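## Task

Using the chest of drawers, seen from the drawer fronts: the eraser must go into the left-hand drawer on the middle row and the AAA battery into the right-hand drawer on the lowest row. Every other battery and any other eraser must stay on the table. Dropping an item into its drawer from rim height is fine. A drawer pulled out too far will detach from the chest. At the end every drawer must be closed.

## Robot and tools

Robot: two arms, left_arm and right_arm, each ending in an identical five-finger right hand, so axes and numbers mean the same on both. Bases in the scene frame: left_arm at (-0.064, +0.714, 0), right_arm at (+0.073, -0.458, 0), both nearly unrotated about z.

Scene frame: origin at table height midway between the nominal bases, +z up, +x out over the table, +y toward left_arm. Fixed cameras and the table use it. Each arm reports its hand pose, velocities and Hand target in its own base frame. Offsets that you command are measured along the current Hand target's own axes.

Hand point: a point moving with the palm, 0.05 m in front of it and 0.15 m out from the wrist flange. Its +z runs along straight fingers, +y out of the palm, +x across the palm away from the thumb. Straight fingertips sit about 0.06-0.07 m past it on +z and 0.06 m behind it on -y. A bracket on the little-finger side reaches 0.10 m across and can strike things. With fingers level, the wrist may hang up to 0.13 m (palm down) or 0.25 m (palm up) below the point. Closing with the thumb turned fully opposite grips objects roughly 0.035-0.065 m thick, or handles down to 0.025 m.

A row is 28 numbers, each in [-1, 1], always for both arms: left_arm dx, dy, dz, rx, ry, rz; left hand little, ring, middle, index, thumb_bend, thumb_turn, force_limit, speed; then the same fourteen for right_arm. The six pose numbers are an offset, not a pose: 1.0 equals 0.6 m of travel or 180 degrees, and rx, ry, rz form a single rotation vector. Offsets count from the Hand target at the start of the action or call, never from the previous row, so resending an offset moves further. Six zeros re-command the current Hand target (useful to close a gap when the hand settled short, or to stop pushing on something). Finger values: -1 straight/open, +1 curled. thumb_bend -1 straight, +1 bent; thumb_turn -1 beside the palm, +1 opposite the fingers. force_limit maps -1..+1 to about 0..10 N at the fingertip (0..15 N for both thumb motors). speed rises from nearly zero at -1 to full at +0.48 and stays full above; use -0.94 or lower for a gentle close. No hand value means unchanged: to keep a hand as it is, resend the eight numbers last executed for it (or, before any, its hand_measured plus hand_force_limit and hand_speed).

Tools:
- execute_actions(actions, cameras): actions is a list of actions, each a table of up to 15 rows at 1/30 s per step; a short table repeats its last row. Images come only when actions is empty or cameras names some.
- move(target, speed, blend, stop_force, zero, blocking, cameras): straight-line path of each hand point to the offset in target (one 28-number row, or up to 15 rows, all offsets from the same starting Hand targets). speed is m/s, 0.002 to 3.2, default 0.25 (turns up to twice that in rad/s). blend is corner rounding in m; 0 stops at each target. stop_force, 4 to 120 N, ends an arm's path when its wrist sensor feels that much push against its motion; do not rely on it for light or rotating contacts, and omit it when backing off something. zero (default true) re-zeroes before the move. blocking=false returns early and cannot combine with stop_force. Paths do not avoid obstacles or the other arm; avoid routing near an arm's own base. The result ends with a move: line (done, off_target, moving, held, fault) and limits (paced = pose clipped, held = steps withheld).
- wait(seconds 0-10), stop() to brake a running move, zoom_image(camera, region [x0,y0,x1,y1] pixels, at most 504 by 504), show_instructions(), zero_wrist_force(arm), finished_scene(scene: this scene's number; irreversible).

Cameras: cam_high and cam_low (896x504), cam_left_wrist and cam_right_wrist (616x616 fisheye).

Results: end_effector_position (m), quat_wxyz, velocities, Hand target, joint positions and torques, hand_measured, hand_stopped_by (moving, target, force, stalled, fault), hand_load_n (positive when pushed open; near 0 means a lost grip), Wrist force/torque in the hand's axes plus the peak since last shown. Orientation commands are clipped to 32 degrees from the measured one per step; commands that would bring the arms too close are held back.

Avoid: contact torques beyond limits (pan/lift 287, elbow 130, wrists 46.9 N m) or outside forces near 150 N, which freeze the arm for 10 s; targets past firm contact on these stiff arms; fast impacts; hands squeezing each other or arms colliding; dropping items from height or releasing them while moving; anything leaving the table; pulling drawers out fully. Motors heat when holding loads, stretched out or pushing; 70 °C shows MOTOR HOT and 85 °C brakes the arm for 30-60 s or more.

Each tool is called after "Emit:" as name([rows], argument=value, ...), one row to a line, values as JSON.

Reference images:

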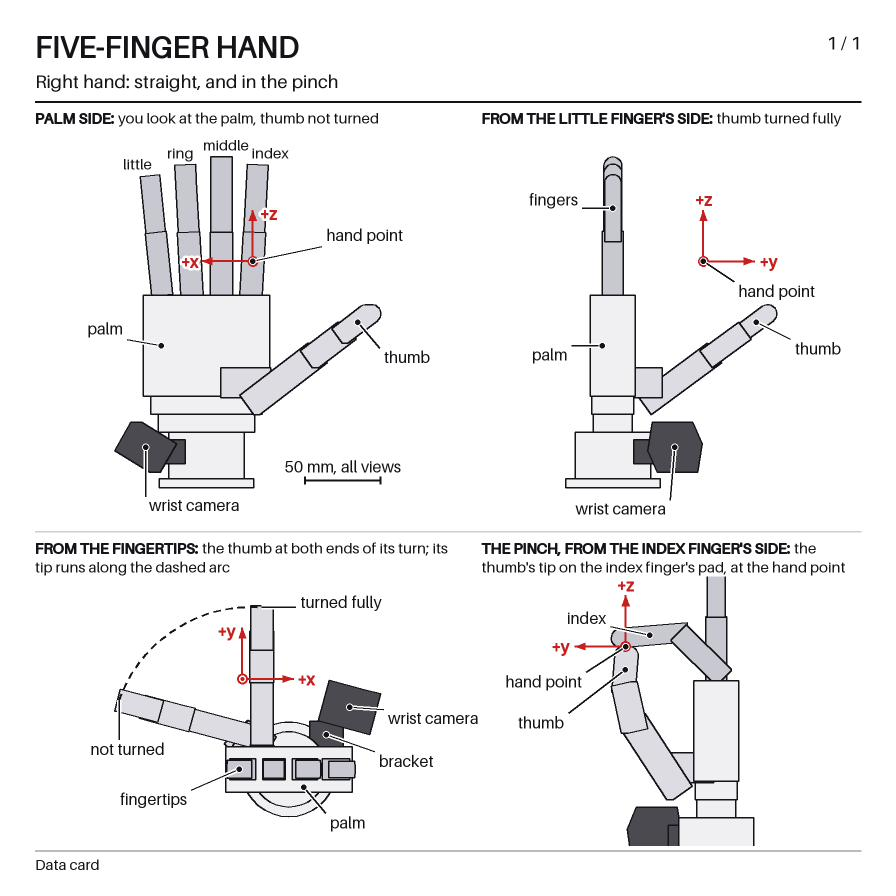

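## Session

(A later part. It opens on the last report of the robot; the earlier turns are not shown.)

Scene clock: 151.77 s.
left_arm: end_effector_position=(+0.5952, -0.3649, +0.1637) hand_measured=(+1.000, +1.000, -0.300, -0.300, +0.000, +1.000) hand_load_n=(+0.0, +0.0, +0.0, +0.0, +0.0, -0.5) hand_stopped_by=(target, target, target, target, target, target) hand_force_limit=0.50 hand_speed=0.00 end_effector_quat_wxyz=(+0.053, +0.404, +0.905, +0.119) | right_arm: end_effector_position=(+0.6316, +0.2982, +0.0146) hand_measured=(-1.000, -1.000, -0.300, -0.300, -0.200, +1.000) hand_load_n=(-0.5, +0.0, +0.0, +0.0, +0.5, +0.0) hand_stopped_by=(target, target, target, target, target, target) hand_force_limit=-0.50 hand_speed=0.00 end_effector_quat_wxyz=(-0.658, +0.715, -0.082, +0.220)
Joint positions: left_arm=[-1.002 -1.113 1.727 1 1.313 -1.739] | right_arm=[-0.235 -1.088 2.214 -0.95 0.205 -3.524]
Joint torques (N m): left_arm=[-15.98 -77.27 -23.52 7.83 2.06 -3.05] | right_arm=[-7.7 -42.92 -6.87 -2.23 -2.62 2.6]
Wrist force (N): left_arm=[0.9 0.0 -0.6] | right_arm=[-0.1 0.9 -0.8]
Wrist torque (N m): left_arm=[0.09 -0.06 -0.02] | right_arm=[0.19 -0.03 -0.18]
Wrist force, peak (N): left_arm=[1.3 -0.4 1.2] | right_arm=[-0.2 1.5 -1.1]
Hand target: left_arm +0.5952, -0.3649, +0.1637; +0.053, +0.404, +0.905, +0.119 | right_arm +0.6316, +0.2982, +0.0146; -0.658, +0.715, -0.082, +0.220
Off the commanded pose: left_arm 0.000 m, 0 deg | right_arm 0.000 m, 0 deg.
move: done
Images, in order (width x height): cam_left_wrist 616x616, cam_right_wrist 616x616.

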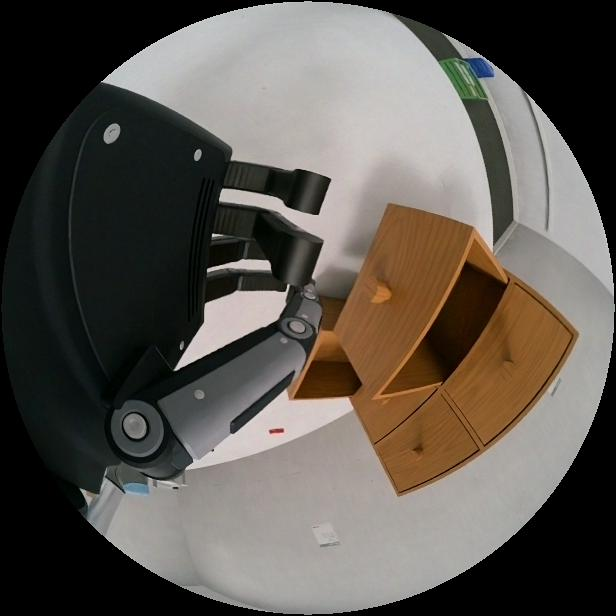

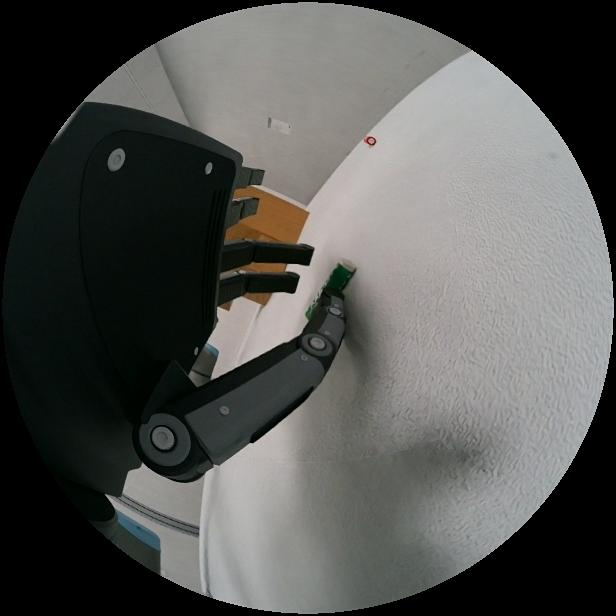

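Emit:
move([
  [0.0447,-0.2033,-0.2552,0.1445,-0.1586,-0.3046, -1,-1,-0.35,-0.35,-0.2,1,0,0, 0,0,0.0067,0,0,0, -1,-1,-0.3,-0.3,-0.2,1,-0.5,0],
  [0.0925,-0.4750,-0.1037,0.2890,-0.3172,-0.6091, -1,-1,-0.35,-0.35,-0.2,1,0,0, 0,0,0.0067,0,0,0, -1,-1,0.6,0.6,-0.2,1,-0.5,-0.92],
], speed=0.3, blend=[0.04,0], cameras=["cam_left_wrist","cam_right_wrist"])

Emit:
zoom_image(camera="cam_right_wrist", region=[280, 220, 380, 320])

Scene clock: 164.20 s.
left_arm: end_effector_position=(+0.3412, -0.5182, +0.1501) hand_measured=(-1.000, -1.000, -0.350, -0.350, -0.200, +1.000) hand_load_n=(+0.0, +0.0, +0.0, +0.0, +0.0, +0.0) hand_stopped_by=(target, target, target, target, target, target) hand_force_limit=0.00 hand_speed=0.00 end_effector_quat_wxyz=(+0.321, -0.458, +0.679, -0.475) | right_arm: end_effector_position=(+0.6333, +0.3018, +0.0144) hand_measured=(-1.000, -1.000, +0.124, +0.132, -0.200, +1.000) hand_load_n=(+0.0, +0.0, +3.0, +3.5, +1.0, -0.5) hand_stopped_by=(target, target, force, force, target, target) hand_force_limit=-0.50 hand_speed=-0.92 end_effector_quat_wxyz=(-0.658, +0.715, -0.082, +0.220)
Joint positions: left_arm=[-1.7 -1.335 2.136 0.166 0.429 -4.063] | right_arm=[-0.227 -1.087 2.212 -0.955 0.212 -3.517]
Joint torques (N m): left_arm=[-13.38 -33.34 -41.81 6.73 -3.39 -3.01] | right_arm=[13.22 -43.52 -28.43 -1.74 1.19 2.49]
Wrist force (N): left_arm=[0.5 -0.9 -0.1] | right_arm=[0.2 -2.5 -0.9]
Wrist torque (N m): left_arm=[-0.27 -0.07 -0.21] | right_arm=[0.17 -0.01 -0.22]
Wrist force, peak (N): left_arm=[0.4 -1.3 -1.1] | right_arm=[0.2 -2.9 -1.0]
Hand target: left_arm +0.3412, -0.5182, +0.1501; +0.321, -0.458, +0.679, -0.475 | right_arm +0.6333, +0.3018, +0.0144; -0.658, +0.715, -0.082, +0.220
Off the commanded pose: left_arm 0.000 m, 0 deg | right_arm 0.000 m, 0 deg.
move: done
Images, in order (width x height): cam_left_wrist 616x616, cam_right_wrist 616x616.

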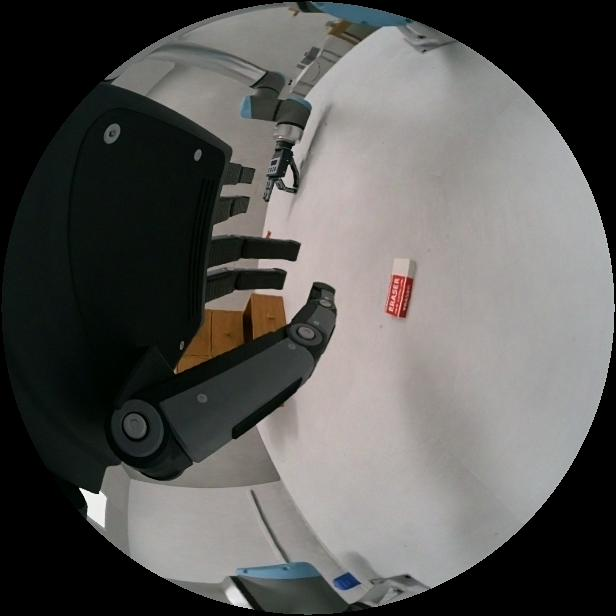

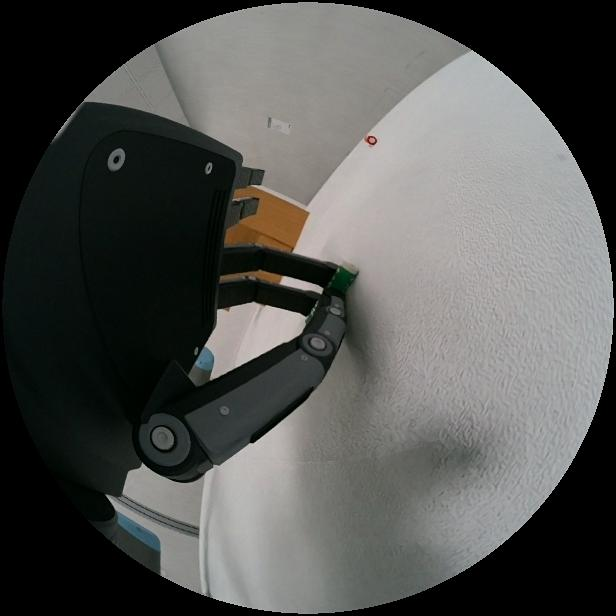

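Scaled by 5.040 from the camera's 616x616 image, which has a finer 880x880 frame.

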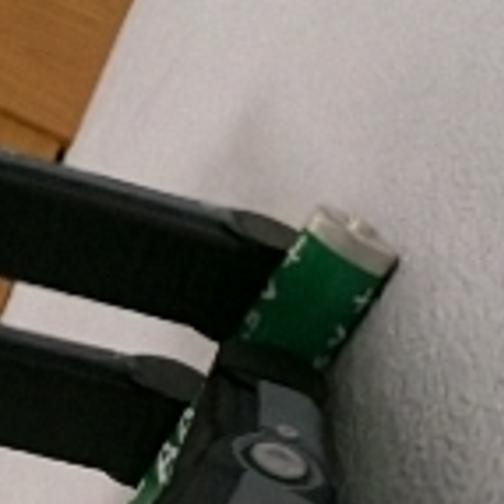

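Emit:
move(target=[0,0,0,0,0,0, -1,-1,-0.35,-0.35,-0.2,1,0,0, 0,0,0,0,0,0, -1,-1,0.7,0.7,-0.2,1,0.1,-0.92], speed=0.1, cameras=["cam_left_wrist","cam_right_wrist"])

Emit:
zoom_image(camera="cam_right_wrist", region=[280, 220, 380, 320])

Emit:
zoom_image(camera="cam_left_wrist", region=[360, 240, 440, 340])

Scene clock: 166.93 s.
left_arm: end_effector_position=(+0.3412, -0.5182, +0.1501) hand_measured=(-1.000, -1.000, -0.350, -0.350, -0.200, +1.000) hand_load_n=(+0.0, +0.0, +0.0, +0.0, +0.0, +0.0) hand_stopped_by=(target, target, target, target, target, target) hand_force_limit=0.00 hand_speed=0.00 end_effector_quat_wxyz=(+0.321, -0.458, +0.679, -0.475) | right_arm: end_effector_position=(+0.6333, +0.3018, +0.0144) hand_measured=(-1.000, -1.000, +0.130, +0.138, -0.200, +1.000) hand_load_n=(+0.0, +0.0, +5.0, +5.5, +2.0, -0.5) hand_stopped_by=(target, target, force, force, target, target) hand_force_limit=0.10 hand_speed=-0.92 end_effector_quat_wxyz=(-0.658, +0.715, -0.082, +0.220)
Joint positions: left_arm=[-1.7 -1.335 2.136 0.166 0.429 -4.063] | right_arm=[-0.227 -1.087 2.212 -0.955 0.212 -3.517]
Joint torques (N m): left_arm=[-13.85 -32.94 -40.73 6.43 -2.77 -2.85] | right_arm=[11.21 -42.1 -26.09 -1.56 1.16 1.84]
Wrist force (N): left_arm=[0.5 -0.9 0.1] | right_arm=[0.4 -6.1 0.7]
Wrist torque (N m): left_arm=[-0.30 -0.07 -0.20] | right_arm=[0.18 -0.03 -0.25]
Wrist force, peak (N): left_arm=[0.7 -1.5 0.0] | right_arm=[0.5 -6.7 1.0]
Hand target: left_arm +0.3412, -0.5182, +0.1501; +0.321, -0.458, +0.679, -0.475 | right_arm +0.6333, +0.3018, +0.0144; -0.658, +0.715, -0.082, +0.220
Off the commanded pose: left_arm 0.000 m, 0 deg | right_arm 0.000 m, 0 deg.
move: done
Images, in order (width x height): cam_left_wrist 616x616, cam_right_wrist 616x616.

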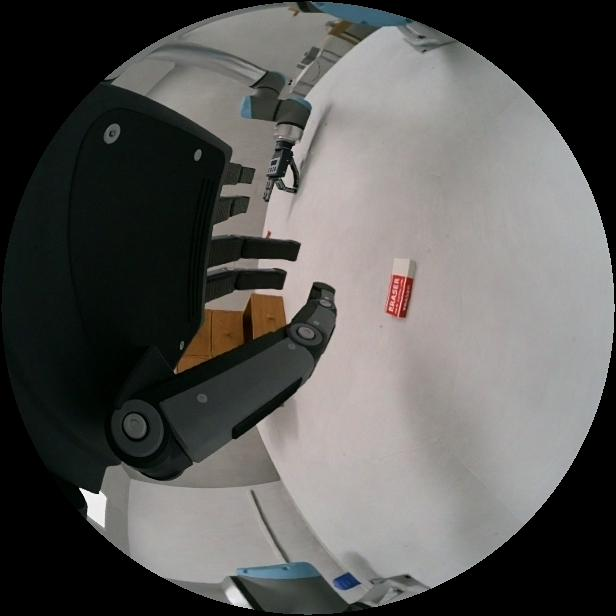

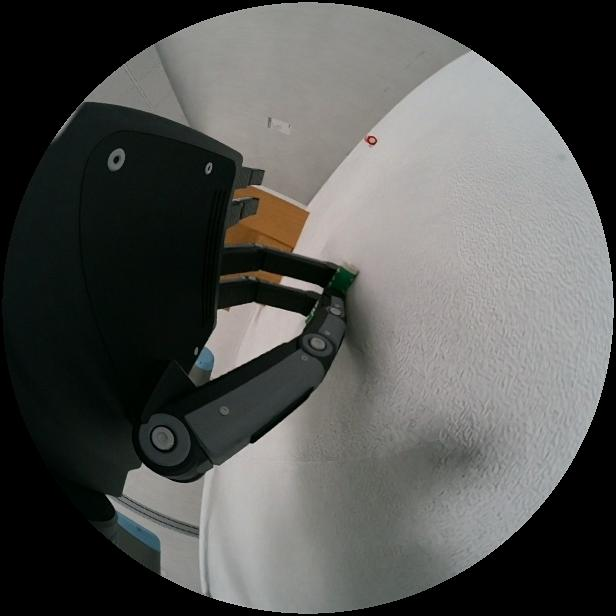

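Scaled by 5.040 from the camera's 616x616 image, which has a finer 880x880 frame.

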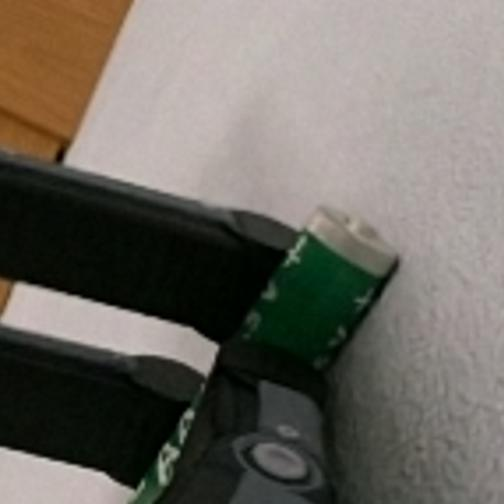

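Scaled by 5.040 from the camera's 616x616 image, which has a finer 880x880 frame.

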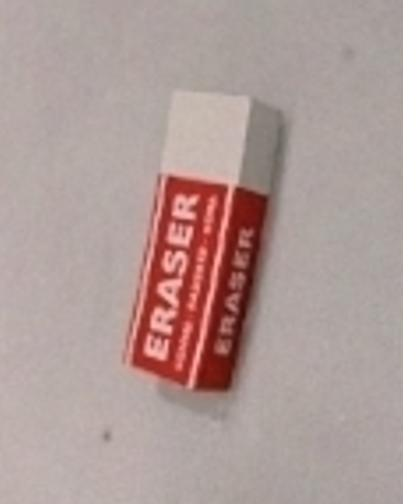

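Emit:
move([
  [0,0,0,0,0,0, -1,-1,-0.35,-0.35,-0.1,1,0,0, 0,0,0,0,0,0, -1,-1,-0.05,-0.05,-0.2,1,0.1,-0.5],
  [-0.0022,0.0910,0.0918,0.0839,-0.0050,-0.0466, -1,-1,-0.35,-0.35,-0.1,1,0,0, -0.0007,0.0033,0.0050,0,0,0, -1,-1,-0.05,-0.05,-0.2,1,0.1,-0.5],
  [-0.0022,0.0910,0.0918,0.0839,-0.0050,-0.0466, -1,-1,-0.35,-0.35,-0.1,1,0,0, -0.0007,0.0033,0.0050,0,0,0, -1,-1,0.7,0.7,-0.2,1,0.0,-0.92],
], speed=0.1, cameras=["cam_left_wrist","cam_right_wrist"])

Emit:
zoom_image(camera="cam_right_wrist", region=[280, 220, 380, 320])

Emit:
zoom_image(camera="cam_left_wrist", region=[350, 240, 450, 380])

Scene clock: 178.97 s.
left_arm: end_effector_position=(+0.3724, -0.5294, +0.0799) hand_measured=(-1.000, -1.000, -0.350, -0.350, -0.100, +1.000) hand_load_n=(+0.0, +0.0, +0.0, +0.0, +0.0, +0.0) hand_stopped_by=(target, target, target, target, target, target) hand_force_limit=0.00 hand_speed=0.00 end_effector_quat_wxyz=(+0.348, -0.464, +0.573, -0.579) | right_arm: end_effector_position=(+0.6346, +0.3044, +0.0123) hand_measured=(-1.000, -1.000, +0.118, +0.120, -0.198, +1.000) hand_load_n=(+0.0, +0.0, +7.0, +5.0, -9.5, -2.5) hand_stopped_by=(target, target, force, force, target, target) hand_force_limit=0.00 hand_speed=-0.92 end_effector_quat_wxyz=(-0.658, +0.715, -0.082, +0.220)
Joint positions: left_arm=[-1.69 -1.262 2.279 -0.647 0.244 -3.64] | right_arm=[-0.222 -1.082 2.21 -0.962 0.218 -3.513]
Joint torques (N m): left_arm=[-17.56 -52.4 -13.58 -2.82 1.67 1.97] | right_arm=[14.96 -36.97 -24 -1.4 2.3 1.91]
Wrist force (N): left_arm=[0.6 -1.0 -0.2] | right_arm=[2.9 -15.7 -2.9]
Wrist torque (N m): left_arm=[-0.32 -0.09 -0.31] | right_arm=[0.03 -0.05 -0.34]
Wrist force, peak (N): left_arm=[1.0 -1.8 -0.4] | right_arm=[3.2 -16.4 -2.5]
Hand target: left_arm +0.3724, -0.5294, +0.0799; +0.348, -0.464, +0.573, -0.579 | right_arm +0.6346, +0.3044, +0.0123; -0.658, +0.715, -0.082, +0.220
Off the commanded pose: left_arm 0.000 m, 0 deg | right_arm 0.000 m, 0 deg.
move: done
Images, in order (width x height): cam_left_wrist 616x616, cam_right_wrist 616x616.

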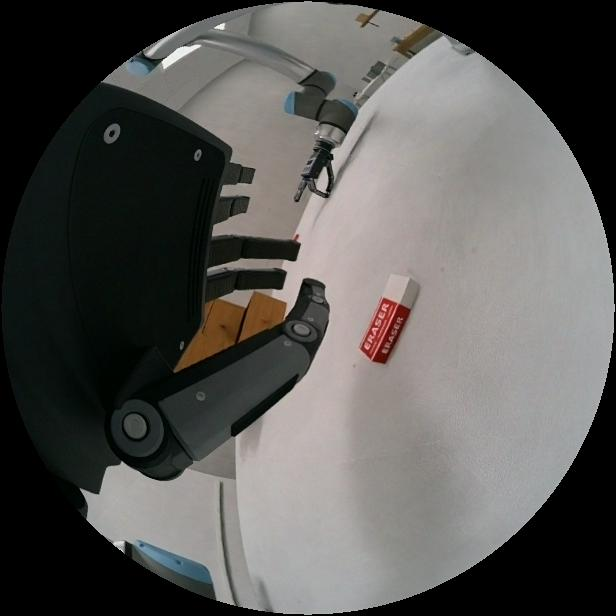

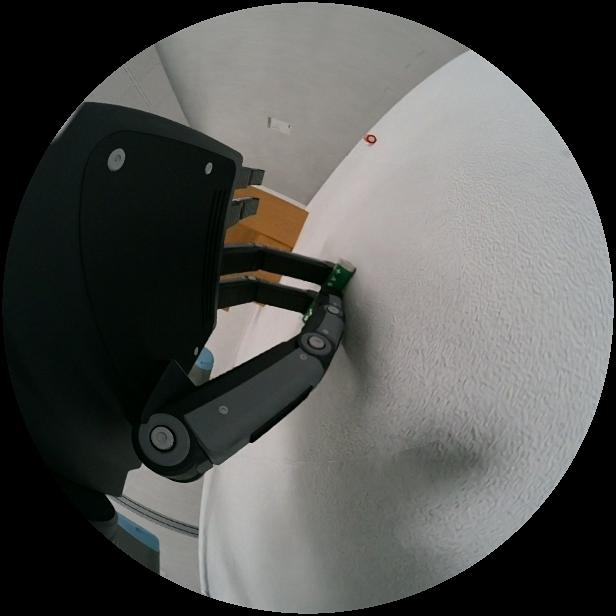

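Scaled by 5.040 from the camera's 616x616 image, which has a finer 880x880 frame.

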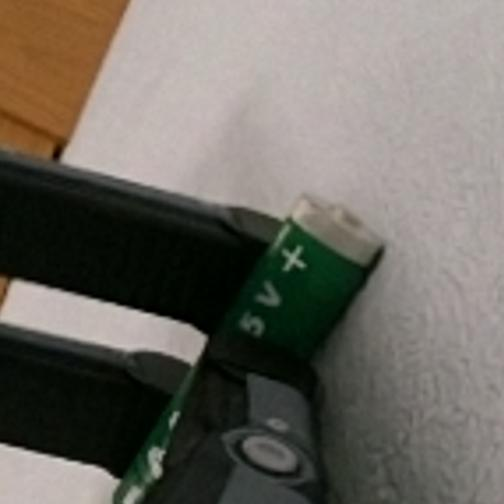

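Scaled by 3.600 from the camera's 616x616 image, which has a finer 880x880 frame.

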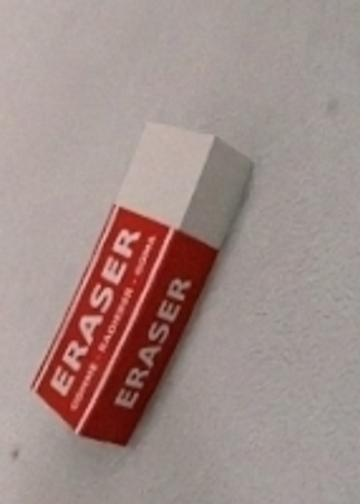

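Emit:
move(target=[-0.0160,0.1141,0.0101,0,0,0, -1,-1,-0.35,-0.35,-0.1,1,0,0, 0.0005,-0.0024,-0.0001,0,0,0, -1,-1,0.7,0.7,-0.2,1,0.0,-0.92], speed=0.06, cameras=["cam_left_wrist","cam_right_wrist"])

Emit:
zoom_image(camera="cam_right_wrist", region=[280, 220, 380, 320])

Emit:
zoom_image(camera="cam_left_wrist", region=[260, 210, 360, 310])

Scene clock: 184.53 s.
left_arm: end_effector_position=(+0.3724, -0.5294, +0.0105) hand_measured=(-1.000, -1.000, -0.350, -0.350, -0.100, +1.000) hand_load_n=(+0.0, -0.5, +0.0, +0.0, +0.0, -0.5) hand_stopped_by=(target, target, target, target, target, target) hand_force_limit=0.00 hand_speed=0.00 end_effector_quat_wxyz=(+0.348, -0.464, +0.573, -0.579) | right_arm: end_effector_position=(+0.6345, +0.3044, +0.0138) hand_measured=(-1.000, -1.000, +0.118, +0.120, -0.200, +1.000) hand_load_n=(-0.5, +0.0, +4.0, +2.0, -0.5, -0.5) hand_stopped_by=(target, target, force, force, target, target) hand_force_limit=0.00 hand_speed=-0.92 end_effector_quat_wxyz=(-0.658, +0.715, -0.082, +0.220)
Joint positions: left_arm=[-1.691 -1.129 2.295 -0.797 0.244 -3.64] | right_arm=[-0.222 -1.085 2.21 -0.959 0.218 -3.513]
Joint torques (N m): left_arm=[2.4 -40.21 -7.3 -2.21 -0.36 1.96] | right_arm=[-3.49 -73.6 -28.13 2.98 0.09 1.96]
Wrist force (N): left_arm=[0.8 -1.0 0.0] | right_arm=[0.5 -1.5 1.1]
Wrist torque (N m): left_arm=[-0.34 -0.15 -0.30] | right_arm=[0.17 -0.04 -0.21]
Wrist force, peak (N): left_arm=[1.0 -1.4 0.1] | right_arm=[3.0 -16.2 -3.2]
Hand target: left_arm +0.3724, -0.5294, +0.0105; +0.348, -0.464, +0.573, -0.579 | right_arm +0.6345, +0.3044, +0.0138; -0.658, +0.715, -0.082, +0.220
Off the commanded pose: left_arm 0.000 m, 0 deg | right_arm 0.000 m, 0 deg.
move: done
Images, in order (width x height): cam_left_wrist 616x616, cam_right_wrist 616x616.

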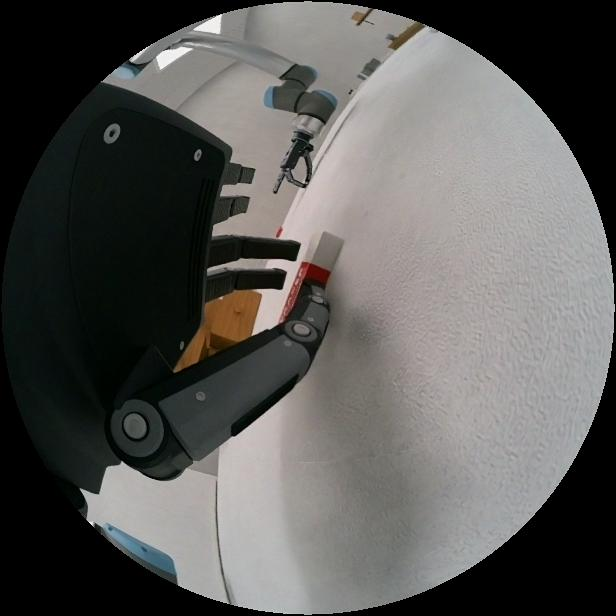

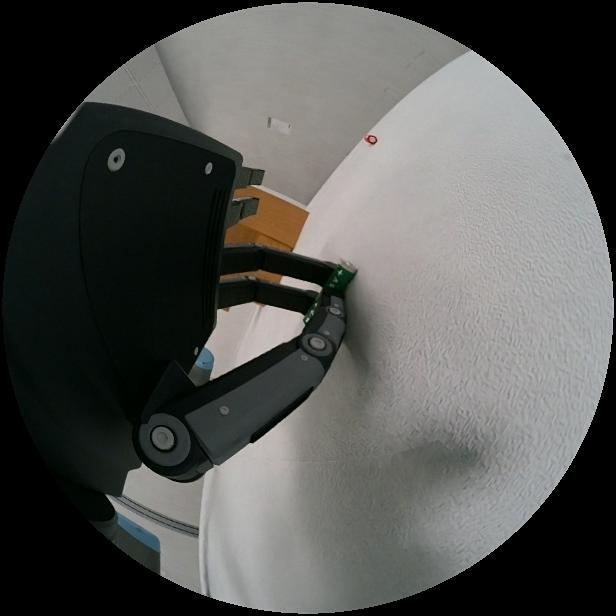

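Scaled by 5.040 from the camera's 616x616 image, which has a finer 880x880 frame.

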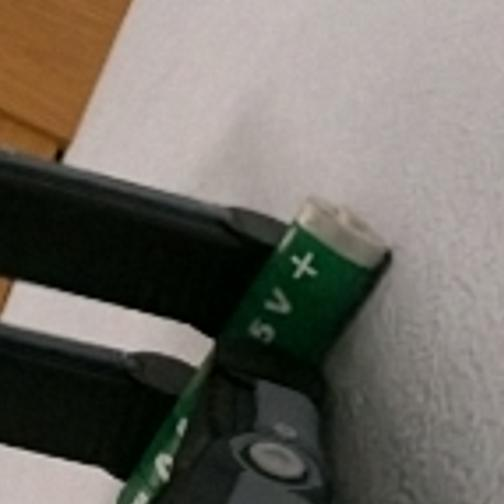

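Scaled by 5.040 from the camera's 616x616 image, which has a finer 880x880 frame.

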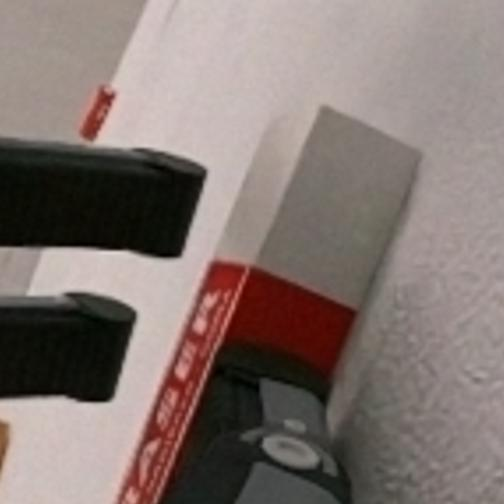

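Emit:
move(target=[0,0,0,0,0,0, -1,-1,-0.35,-0.35,-0.1,1,0,0, 0.0035,-0.0163,-0.0006,0,0,0, -1,-1,0.7,0.7,-0.2,1,0.0,-0.92], speed=0.02, cameras=["cam_right_wrist"])

Emit:
zoom_image(camera="cam_right_wrist", region=[280, 220, 380, 320])

Scene clock: 188.80 s.
left_arm: end_effector_position=(+0.3724, -0.5294, +0.0105) hand_measured=(-1.000, -1.000, -0.350, -0.350, -0.100, +1.000) hand_load_n=(+0.0, +0.0, +0.0, +0.0, +0.5, +0.0) hand_stopped_by=(target, target, target, target, target, target) hand_force_limit=0.00 hand_speed=0.00 end_effector_quat_wxyz=(+0.348, -0.464, +0.573, -0.579) | right_arm: end_effector_position=(+0.6346, +0.3044, +0.0238) hand_measured=(-1.000, -1.000, +0.120, +0.120, -0.200, +1.000) hand_load_n=(+0.0, +0.0, +3.0, +1.5, +2.0, +1.0) hand_stopped_by=(target, target, force, force, target, target) hand_force_limit=0.00 hand_speed=-0.92 end_effector_quat_wxyz=(-0.658, +0.715, -0.082, +0.220)
Joint positions: left_arm=[-1.69 -1.129 2.295 -0.797 0.244 -3.64] | right_arm=[-0.222 -1.103 2.209 -0.94 0.218 -3.513]
Joint torques (N m): left_arm=[13.11 -42.51 -7.51 -2.5 1.7 2] | right_arm=[-2.44 -74.63 -30.09 2.59 -0.9 -2.91]
Wrist force (N): left_arm=[0.8 -1.0 0.0] | right_arm=[-0.3 1.1 -0.7]
Wrist torque (N m): left_arm=[-0.35 -0.16 -0.31] | right_arm=[0.20 -0.01 -0.20]
Wrist force, peak (N): left_arm=[1.1 -1.4 0.2] | right_arm=[0.8 -2.5 0.8]
Hand target: left_arm +0.3724, -0.5294, +0.0105; +0.348, -0.464, +0.573, -0.579 | right_arm +0.6346, +0.3044, +0.0238; -0.658, +0.715, -0.082, +0.220
Off the commanded pose: left_arm 0.000 m, 0 deg | right_arm 0.000 m, 0 deg.
move: done
Images, in order (width x height): cam_right_wrist 616x616.

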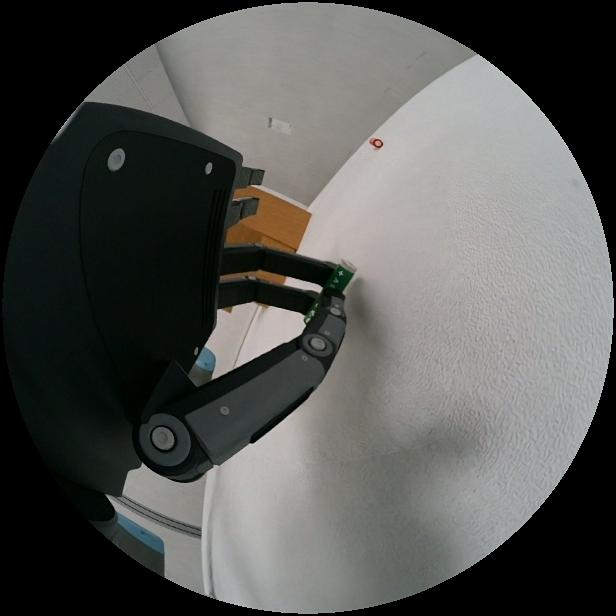

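Scaled by 5.040 from the camera's 616x616 image, which has a finer 880x880 frame.

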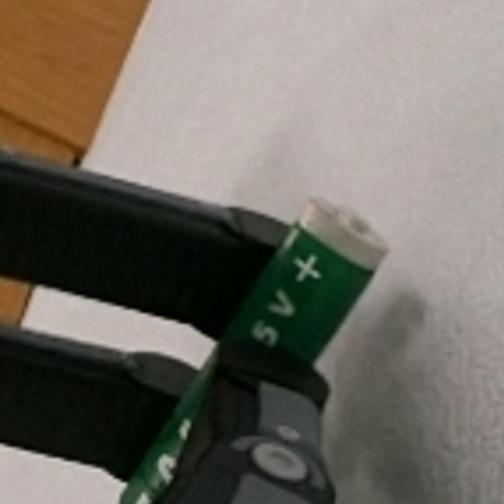

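Emit:
move([
  [0,0,0,0,0,0, -1,-1,0.5,0.5,-0.1,1,-0.1,-0.92, 0.0693,-0.3258,-0.0116,0,0,0, -0.4,-0.4,0.7,0.7,-0.2,1,0.0,-0.92],
  [0,0,0,0,0,0, -1,-1,0.5,0.5,-0.1,1,-0.1,-0.92, -0.2623,-0.4110,0.5805,-0.0319,0.1499,0.0054, -0.4,-0.4,0.7,0.7,-0.2,1,0.0,-0.92],
], speed=[0.12,0.2], blend=[0.03,0], cameras=["cam_left_wrist","cam_right_wrist","cam_high"])

Emit:
zoom_image(camera="cam_left_wrist", region=[260, 210, 360, 310])

Scene clock: 201.83 s.
left_arm: end_effector_position=(+0.3724, -0.5294, +0.0105) hand_measured=(-1.000, -1.000, -0.098, -0.076, -0.100, +1.000) hand_load_n=(+0.0, +0.0, +4.0, +5.5, +1.0, +1.0) hand_stopped_by=(target, target, force, force, target, target) hand_force_limit=-0.10 hand_speed=-0.92 end_effector_quat_wxyz=(+0.348, -0.464, +0.573, -0.579) | right_arm: end_effector_position=(+0.5990, +0.7133, +0.2197) hand_measured=(-0.400, -0.400, +0.120, +0.120, -0.200, +1.000) hand_load_n=(+0.0, +0.0, +3.0, +1.5, +2.5, +0.5) hand_stopped_by=(target, target, force, force, target, target) hand_force_limit=0.00 hand_speed=-0.92 end_effector_quat_wxyz=(-0.587, +0.675, -0.250, +0.371)
Joint positions: left_arm=[-1.69 -1.129 2.295 -0.797 0.244 -3.64] | right_arm=[0.67 -1.243 1.894 -0.615 1.589 -3.351]
Joint torques (N m): left_arm=[15.01 -49.87 -10.56 -0.7 0.97 -0.61] | right_arm=[15.29 -48.61 -46.43 1.23 2.06 2.63]
Wrist force (N): left_arm=[1.4 -10.1 0.4] | right_arm=[-0.4 1.4 -0.9]
Wrist torque (N m): left_arm=[-0.25 -0.15 -0.39] | right_arm=[0.35 -0.02 -0.14]
Wrist force, peak (N): left_arm=[1.3 -10.7 0.5] | right_arm=[1.1 1.2 -2.3]
Hand target: left_arm +0.3724, -0.5294, +0.0105; +0.348, -0.464, +0.573, -0.579 | right_arm +0.5990, +0.7134, +0.2197; -0.587, +0.675, -0.250, +0.371
Off the commanded pose: left_arm 0.000 m, 0 deg | right_arm 0.000 m, 0 deg.
move: done; blend cut to 0 m at target 1
Images, in order (width x height): cam_high 896x504, cam_left_wrist 616x616, cam_right_wrist 616x616.

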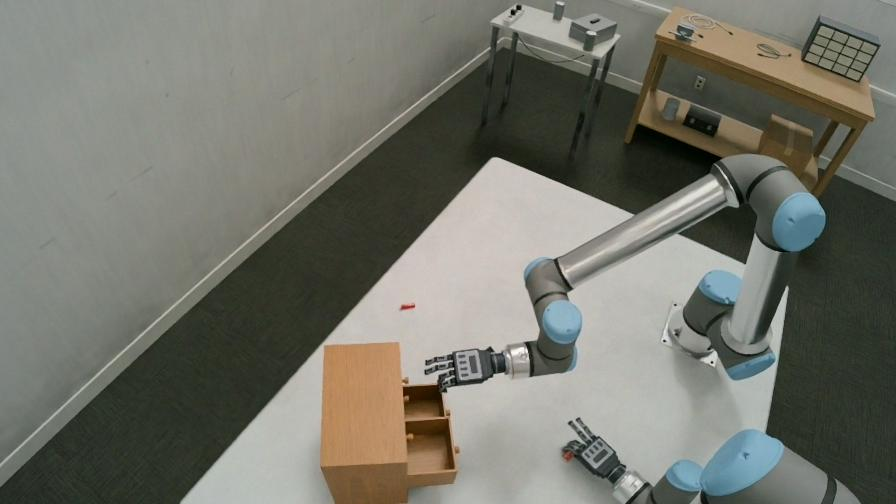

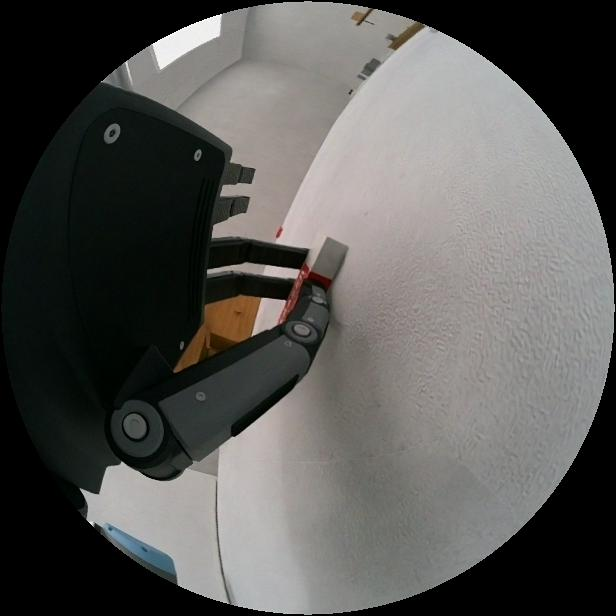

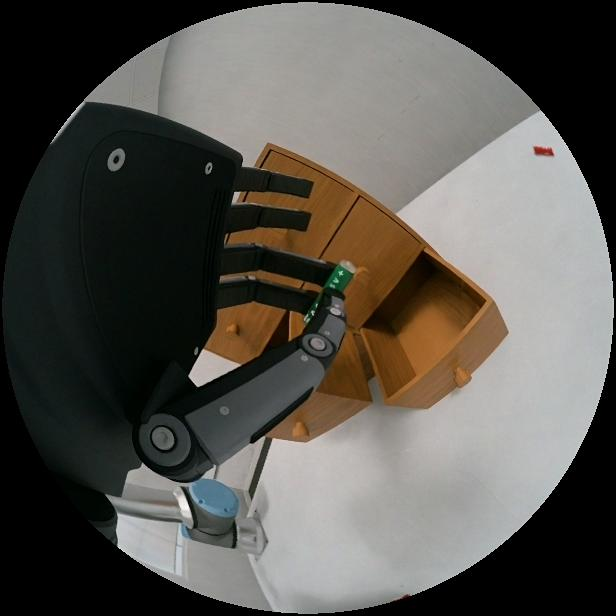

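Scaled by 5.040 from the camera's 616x616 image, which has a finer 880x880 frame.

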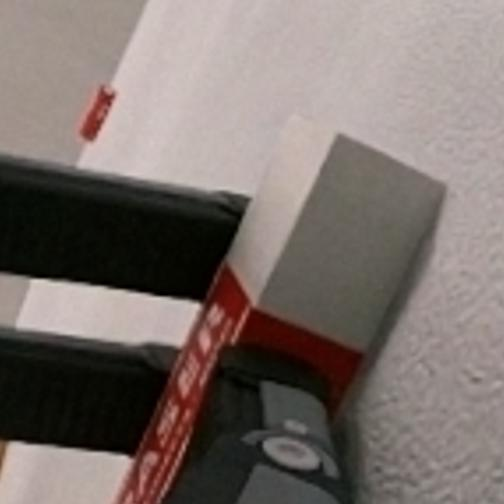

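Emit:
move([
  [0.0035,-0.0247,-0.0022,0,0,0, -1,-1,0.5,0.5,-0.1,1,-0.1,-0.92, 0.0005,-0.0023,0.0666,0,0,0, -0.4,-0.4,0.7,0.7,-0.2,1,0.0,-0.92],
  [0.0035,-0.0247,-0.0022,0,0,0, -1,-1,0.5,0.5,-0.1,1,-0.1,-0.92, -0.0368,0.1732,0.0730,0,0,0, -0.4,-0.4,0.7,0.7,-0.2,1,0.0,-0.92],
], speed=[0.08,0.1], blend=[0.015,0], cameras=["cam_left_wrist","cam_right_wrist"])

Emit:
zoom_image(camera="cam_left_wrist", region=[260, 210, 360, 310])

Scene clock: 210.57 s.
left_arm: end_effector_position=(+0.3724, -0.5294, +0.0255) hand_measured=(-1.000, -1.000, -0.098, -0.076, -0.102, +1.000) hand_load_n=(+0.0, +0.0, +3.0, +4.0, +4.5, +0.5) hand_stopped_by=(target, target, force, force, target, target) hand_force_limit=-0.10 hand_speed=-0.92 end_effector_quat_wxyz=(+0.348, -0.464, +0.573, -0.579) | right_arm: end_effector_position=(+0.6308, +0.7376, +0.1121) hand_measured=(-0.400, -0.400, +0.120, +0.120, -0.200, +1.000) hand_load_n=(+0.0, +0.0, +3.0, +1.5, +2.0, +0.5) hand_stopped_by=(target, target, force, force, target, target) hand_force_limit=0.00 hand_speed=-0.92 end_effector_quat_wxyz=(-0.587, +0.675, -0.250, +0.371)
Joint positions: left_arm=[-1.69 -1.159 2.293 -0.765 0.244 -3.64] | right_arm=[0.669 -1.069 1.872 -0.767 1.588 -3.351]
Joint torques (N m): left_arm=[-8.11 -58.36 -29.67 5.28 -1.57 -3.2] | right_arm=[-2.03 -57.34 -19.84 -4.05 -1.75 -2.01]
Wrist force (N): left_arm=[0.5 -1.1 0.1] | right_arm=[-0.6 0.5 -0.4]
Wrist torque (N m): left_arm=[-0.40 -0.11 -0.29] | right_arm=[0.14 -0.02 -0.18]
Wrist force, peak (N): left_arm=[1.1 -10.6 0.3] | right_arm=[-0.8 1.4 -1.3]
Hand target: left_arm +0.3724, -0.5294, +0.0255; +0.348, -0.464, +0.573, -0.579 | right_arm +0.6308, +0.7376, +0.1120; -0.587, +0.675, -0.250, +0.371
Off the commanded pose: left_arm 0.000 m, 0 deg | right_arm 0.000 m, 0 deg.
move: done
Images, in order (width x height): cam_left_wrist 616x616, cam_right_wrist 616x616.

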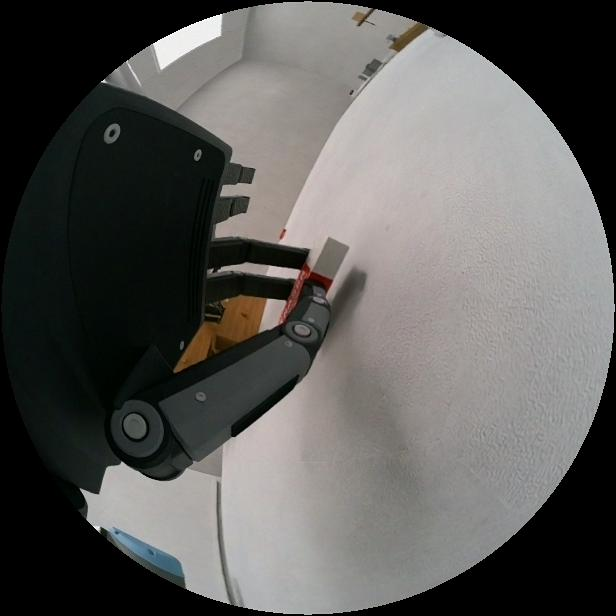

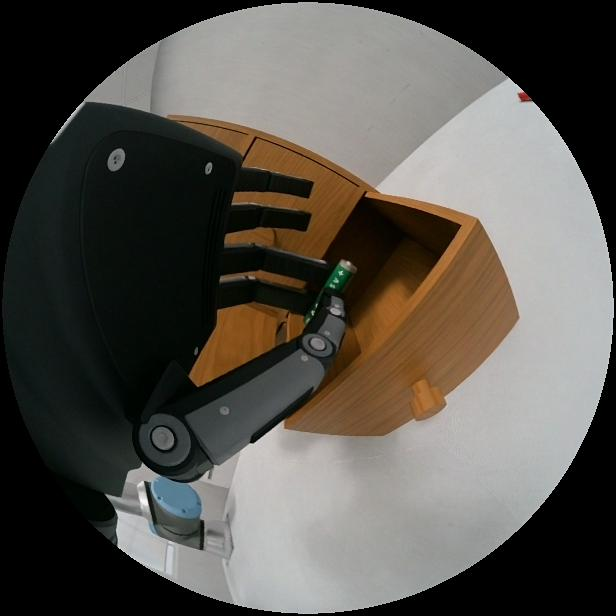

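Scaled by 5.040 from the camera's 616x616 image, which has a finer 880x880 frame.

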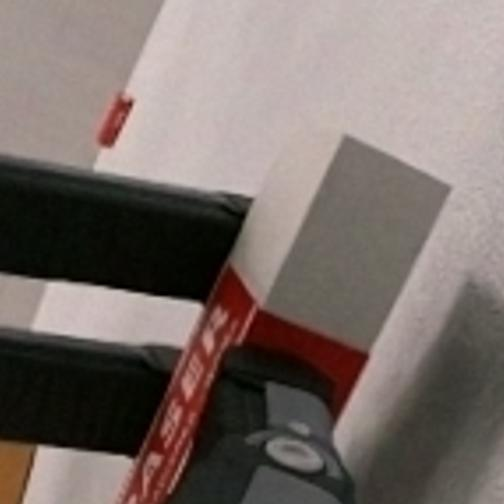

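Emit:
move(target=[0,0,0,0,0,0, -1,-1,0.5,0.5,-0.1,1,-0.1,-0.92, 0,0,0,0,0,0, -0.4,-0.4,-0.35,-0.35,-0.2,1,0.0,-0.3], speed=0.1, cameras=["cam_right_wrist"])

Scene clock: 211.87 s.
left_arm: end_effector_position=(+0.3724, -0.5294, +0.0255) hand_measured=(-1.000, -1.000, -0.098, -0.076, -0.102, +1.000) hand_load_n=(+0.0, +0.0, +3.0, +4.0, +4.5, +1.0) hand_stopped_by=(target, target, force, force, target, target) hand_force_limit=-0.10 hand_speed=-0.92 end_effector_quat_wxyz=(+0.348, -0.464, +0.573, -0.579) | right_arm: end_effector_position=(+0.6308, +0.7376, +0.1120) hand_measured=(-0.400, -0.400, -0.350, -0.350, -0.200, +1.000) hand_load_n=(+0.0, -0.5, +0.0, +0.0, +0.5, +0.0) hand_stopped_by=(target, target, target, target, target, target) hand_force_limit=0.00 hand_speed=-0.30 end_effector_quat_wxyz=(-0.587, +0.675, -0.250, +0.371)
Joint positions: left_arm=[-1.691 -1.159 2.293 -0.765 0.244 -3.64] | right_arm=[0.669 -1.069 1.872 -0.767 1.588 -3.351]
Joint torques (N m): left_arm=[-11.13 -59.8 -31.43 5.14 -1.1 -3.17] | right_arm=[10.18 -58.61 -21.38 -3.16 0.19 -1.62]
Wrist force (N): left_arm=[0.6 -0.8 0.3] | right_arm=[-0.5 1.1 -0.4]
Wrist torque (N m): left_arm=[-0.38 -0.14 -0.27] | right_arm=[0.23 -0.02 -0.16]
Wrist force, peak (N): left_arm=[0.8 -1.2 0.1] | right_arm=[-0.7 1.3 -1.1]
Hand target: left_arm +0.3724, -0.5294, +0.0255; +0.348, -0.464, +0.573, -0.579 | right_arm +0.6308, +0.7376, +0.1120; -0.587, +0.675, -0.250, +0.371
Off the commanded pose: left_arm 0.000 m, 0 deg | right_arm 0.000 m, 0 deg.
move: done
Images, in order (width x height): cam_right_wrist 616x616.

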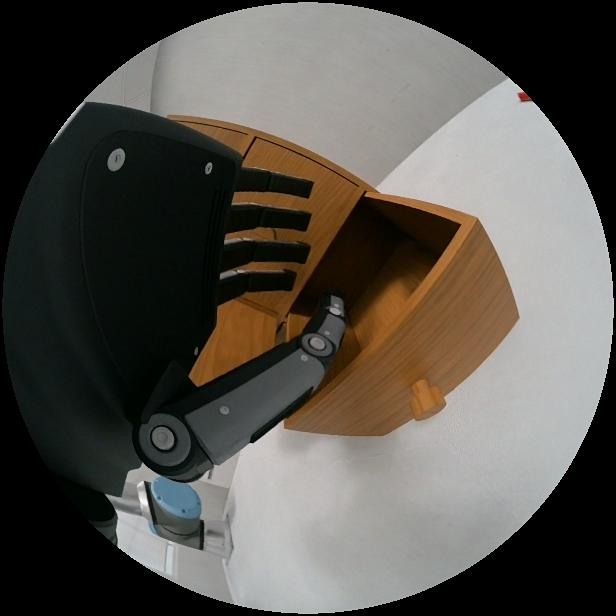

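Emit:
move([
  [0.0231,-0.1644,-0.0145,0,0,0, -1,-1,0.5,0.5,-0.1,1,-0.1,-0.92, 0.0069,-0.0326,-0.0012,0,0,0, -0.4,-0.4,-0.35,-0.35,-0.2,1,0.0,-0.3],
  [0.0588,-0.4184,-0.0370,0,0,0, -1,-1,0.5,0.5,-0.1,1,-0.1,-0.92, 0.0331,-0.1556,-0.2224,0,0,0, -0.4,-0.4,-0.35,-0.35,-0.2,1,0.0,-0.3],
], speed=0.15, blend=[0.01,0], cameras=["cam_right_wrist","cam_high"])

Emit:
zoom_image(camera="cam_right_wrist", region=[290, 200, 510, 420])

Scene clock: 220.07 s.
left_arm: end_effector_position=(+0.3724, -0.5294, +0.2800) hand_measured=(-1.000, -1.000, -0.098, -0.076, -0.102, +1.000) hand_load_n=(+0.0, +0.0, +3.0, +4.0, +4.5, +0.5) hand_stopped_by=(target, target, force, force, target, target) hand_force_limit=-0.10 hand_speed=-0.92 end_effector_quat_wxyz=(+0.348, -0.464, +0.573, -0.579) | right_arm: end_effector_position=(+0.5275, +0.6588, +0.2121) hand_measured=(-0.400, -0.400, -0.350, -0.350, -0.200, +1.000) hand_load_n=(+0.0, +0.0, +0.0, +0.0, +0.0, +0.0) hand_stopped_by=(target, target, target, target, target, target) hand_force_limit=0.00 hand_speed=-0.30 end_effector_quat_wxyz=(-0.587, +0.675, -0.250, +0.371)
Joint positions: left_arm=[-1.691 -1.555 2.138 -0.214 0.244 -3.64] | right_arm=[0.673 -1.358 2.069 -0.675 1.592 -3.351]
Joint torques (N m): left_arm=[-13.79 -42.81 -49.58 4.87 -1.88 -2.46] | right_arm=[-4.12 -70.49 -23.7 0.94 -0.95 2.29]
Wrist force (N): left_arm=[0.1 -0.9 0.1] | right_arm=[-0.2 0.8 -0.9]
Wrist torque (N m): left_arm=[-0.35 -0.03 -0.19] | right_arm=[0.24 -0.05 -0.13]
Wrist force, peak (N): left_arm=[0.8 -2.2 0.0] | right_arm=[-0.8 -0.2 -2.0]
Hand target: left_arm +0.3724, -0.5294, +0.2800; +0.348, -0.464, +0.573, -0.579 | right_arm +0.5275, +0.6587, +0.2121; -0.587, +0.675, -0.250, +0.371
Off the commanded pose: left_arm 0.000 m, 0 deg | right_arm 0.000 m, 0 deg.
move: done
Images, in order (width x height): cam_high 896x504, cam_right_wrist 616x616.

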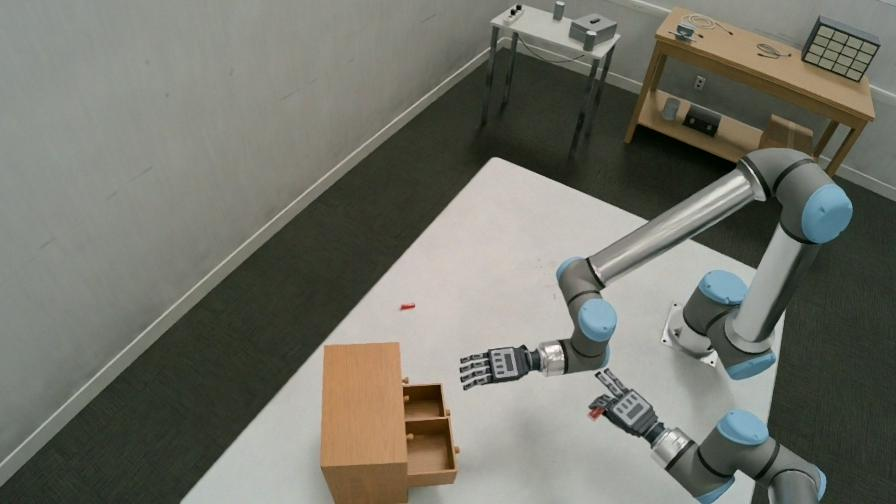

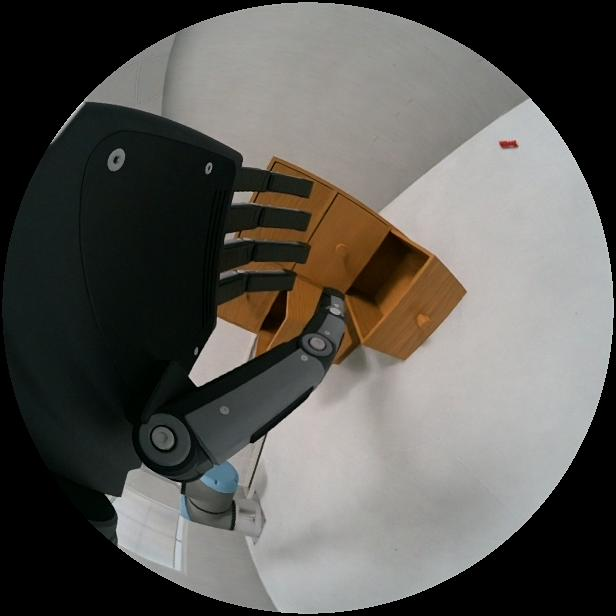

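Scaled by 2.291 from the camera's 616x616 image, which has a finer 880x880 frame.

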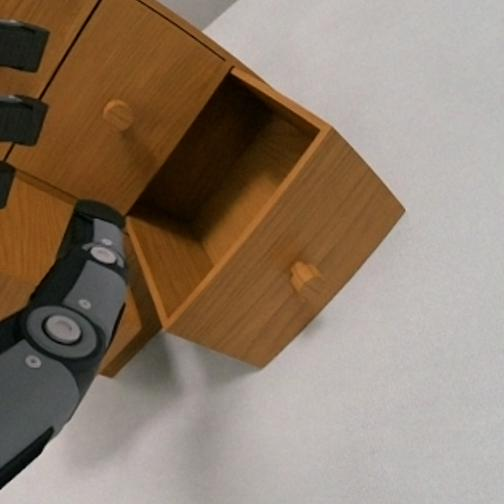

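Emit:
zoom_image(camera="cam_high", region=[380, 360, 480, 490])

Scaled by 3.877 from the camera's 896x504 image, which has a finer 1280x720 frame.

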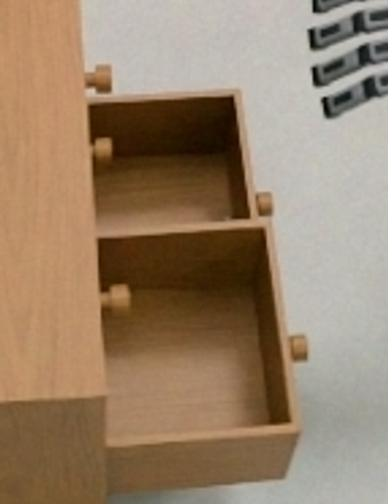

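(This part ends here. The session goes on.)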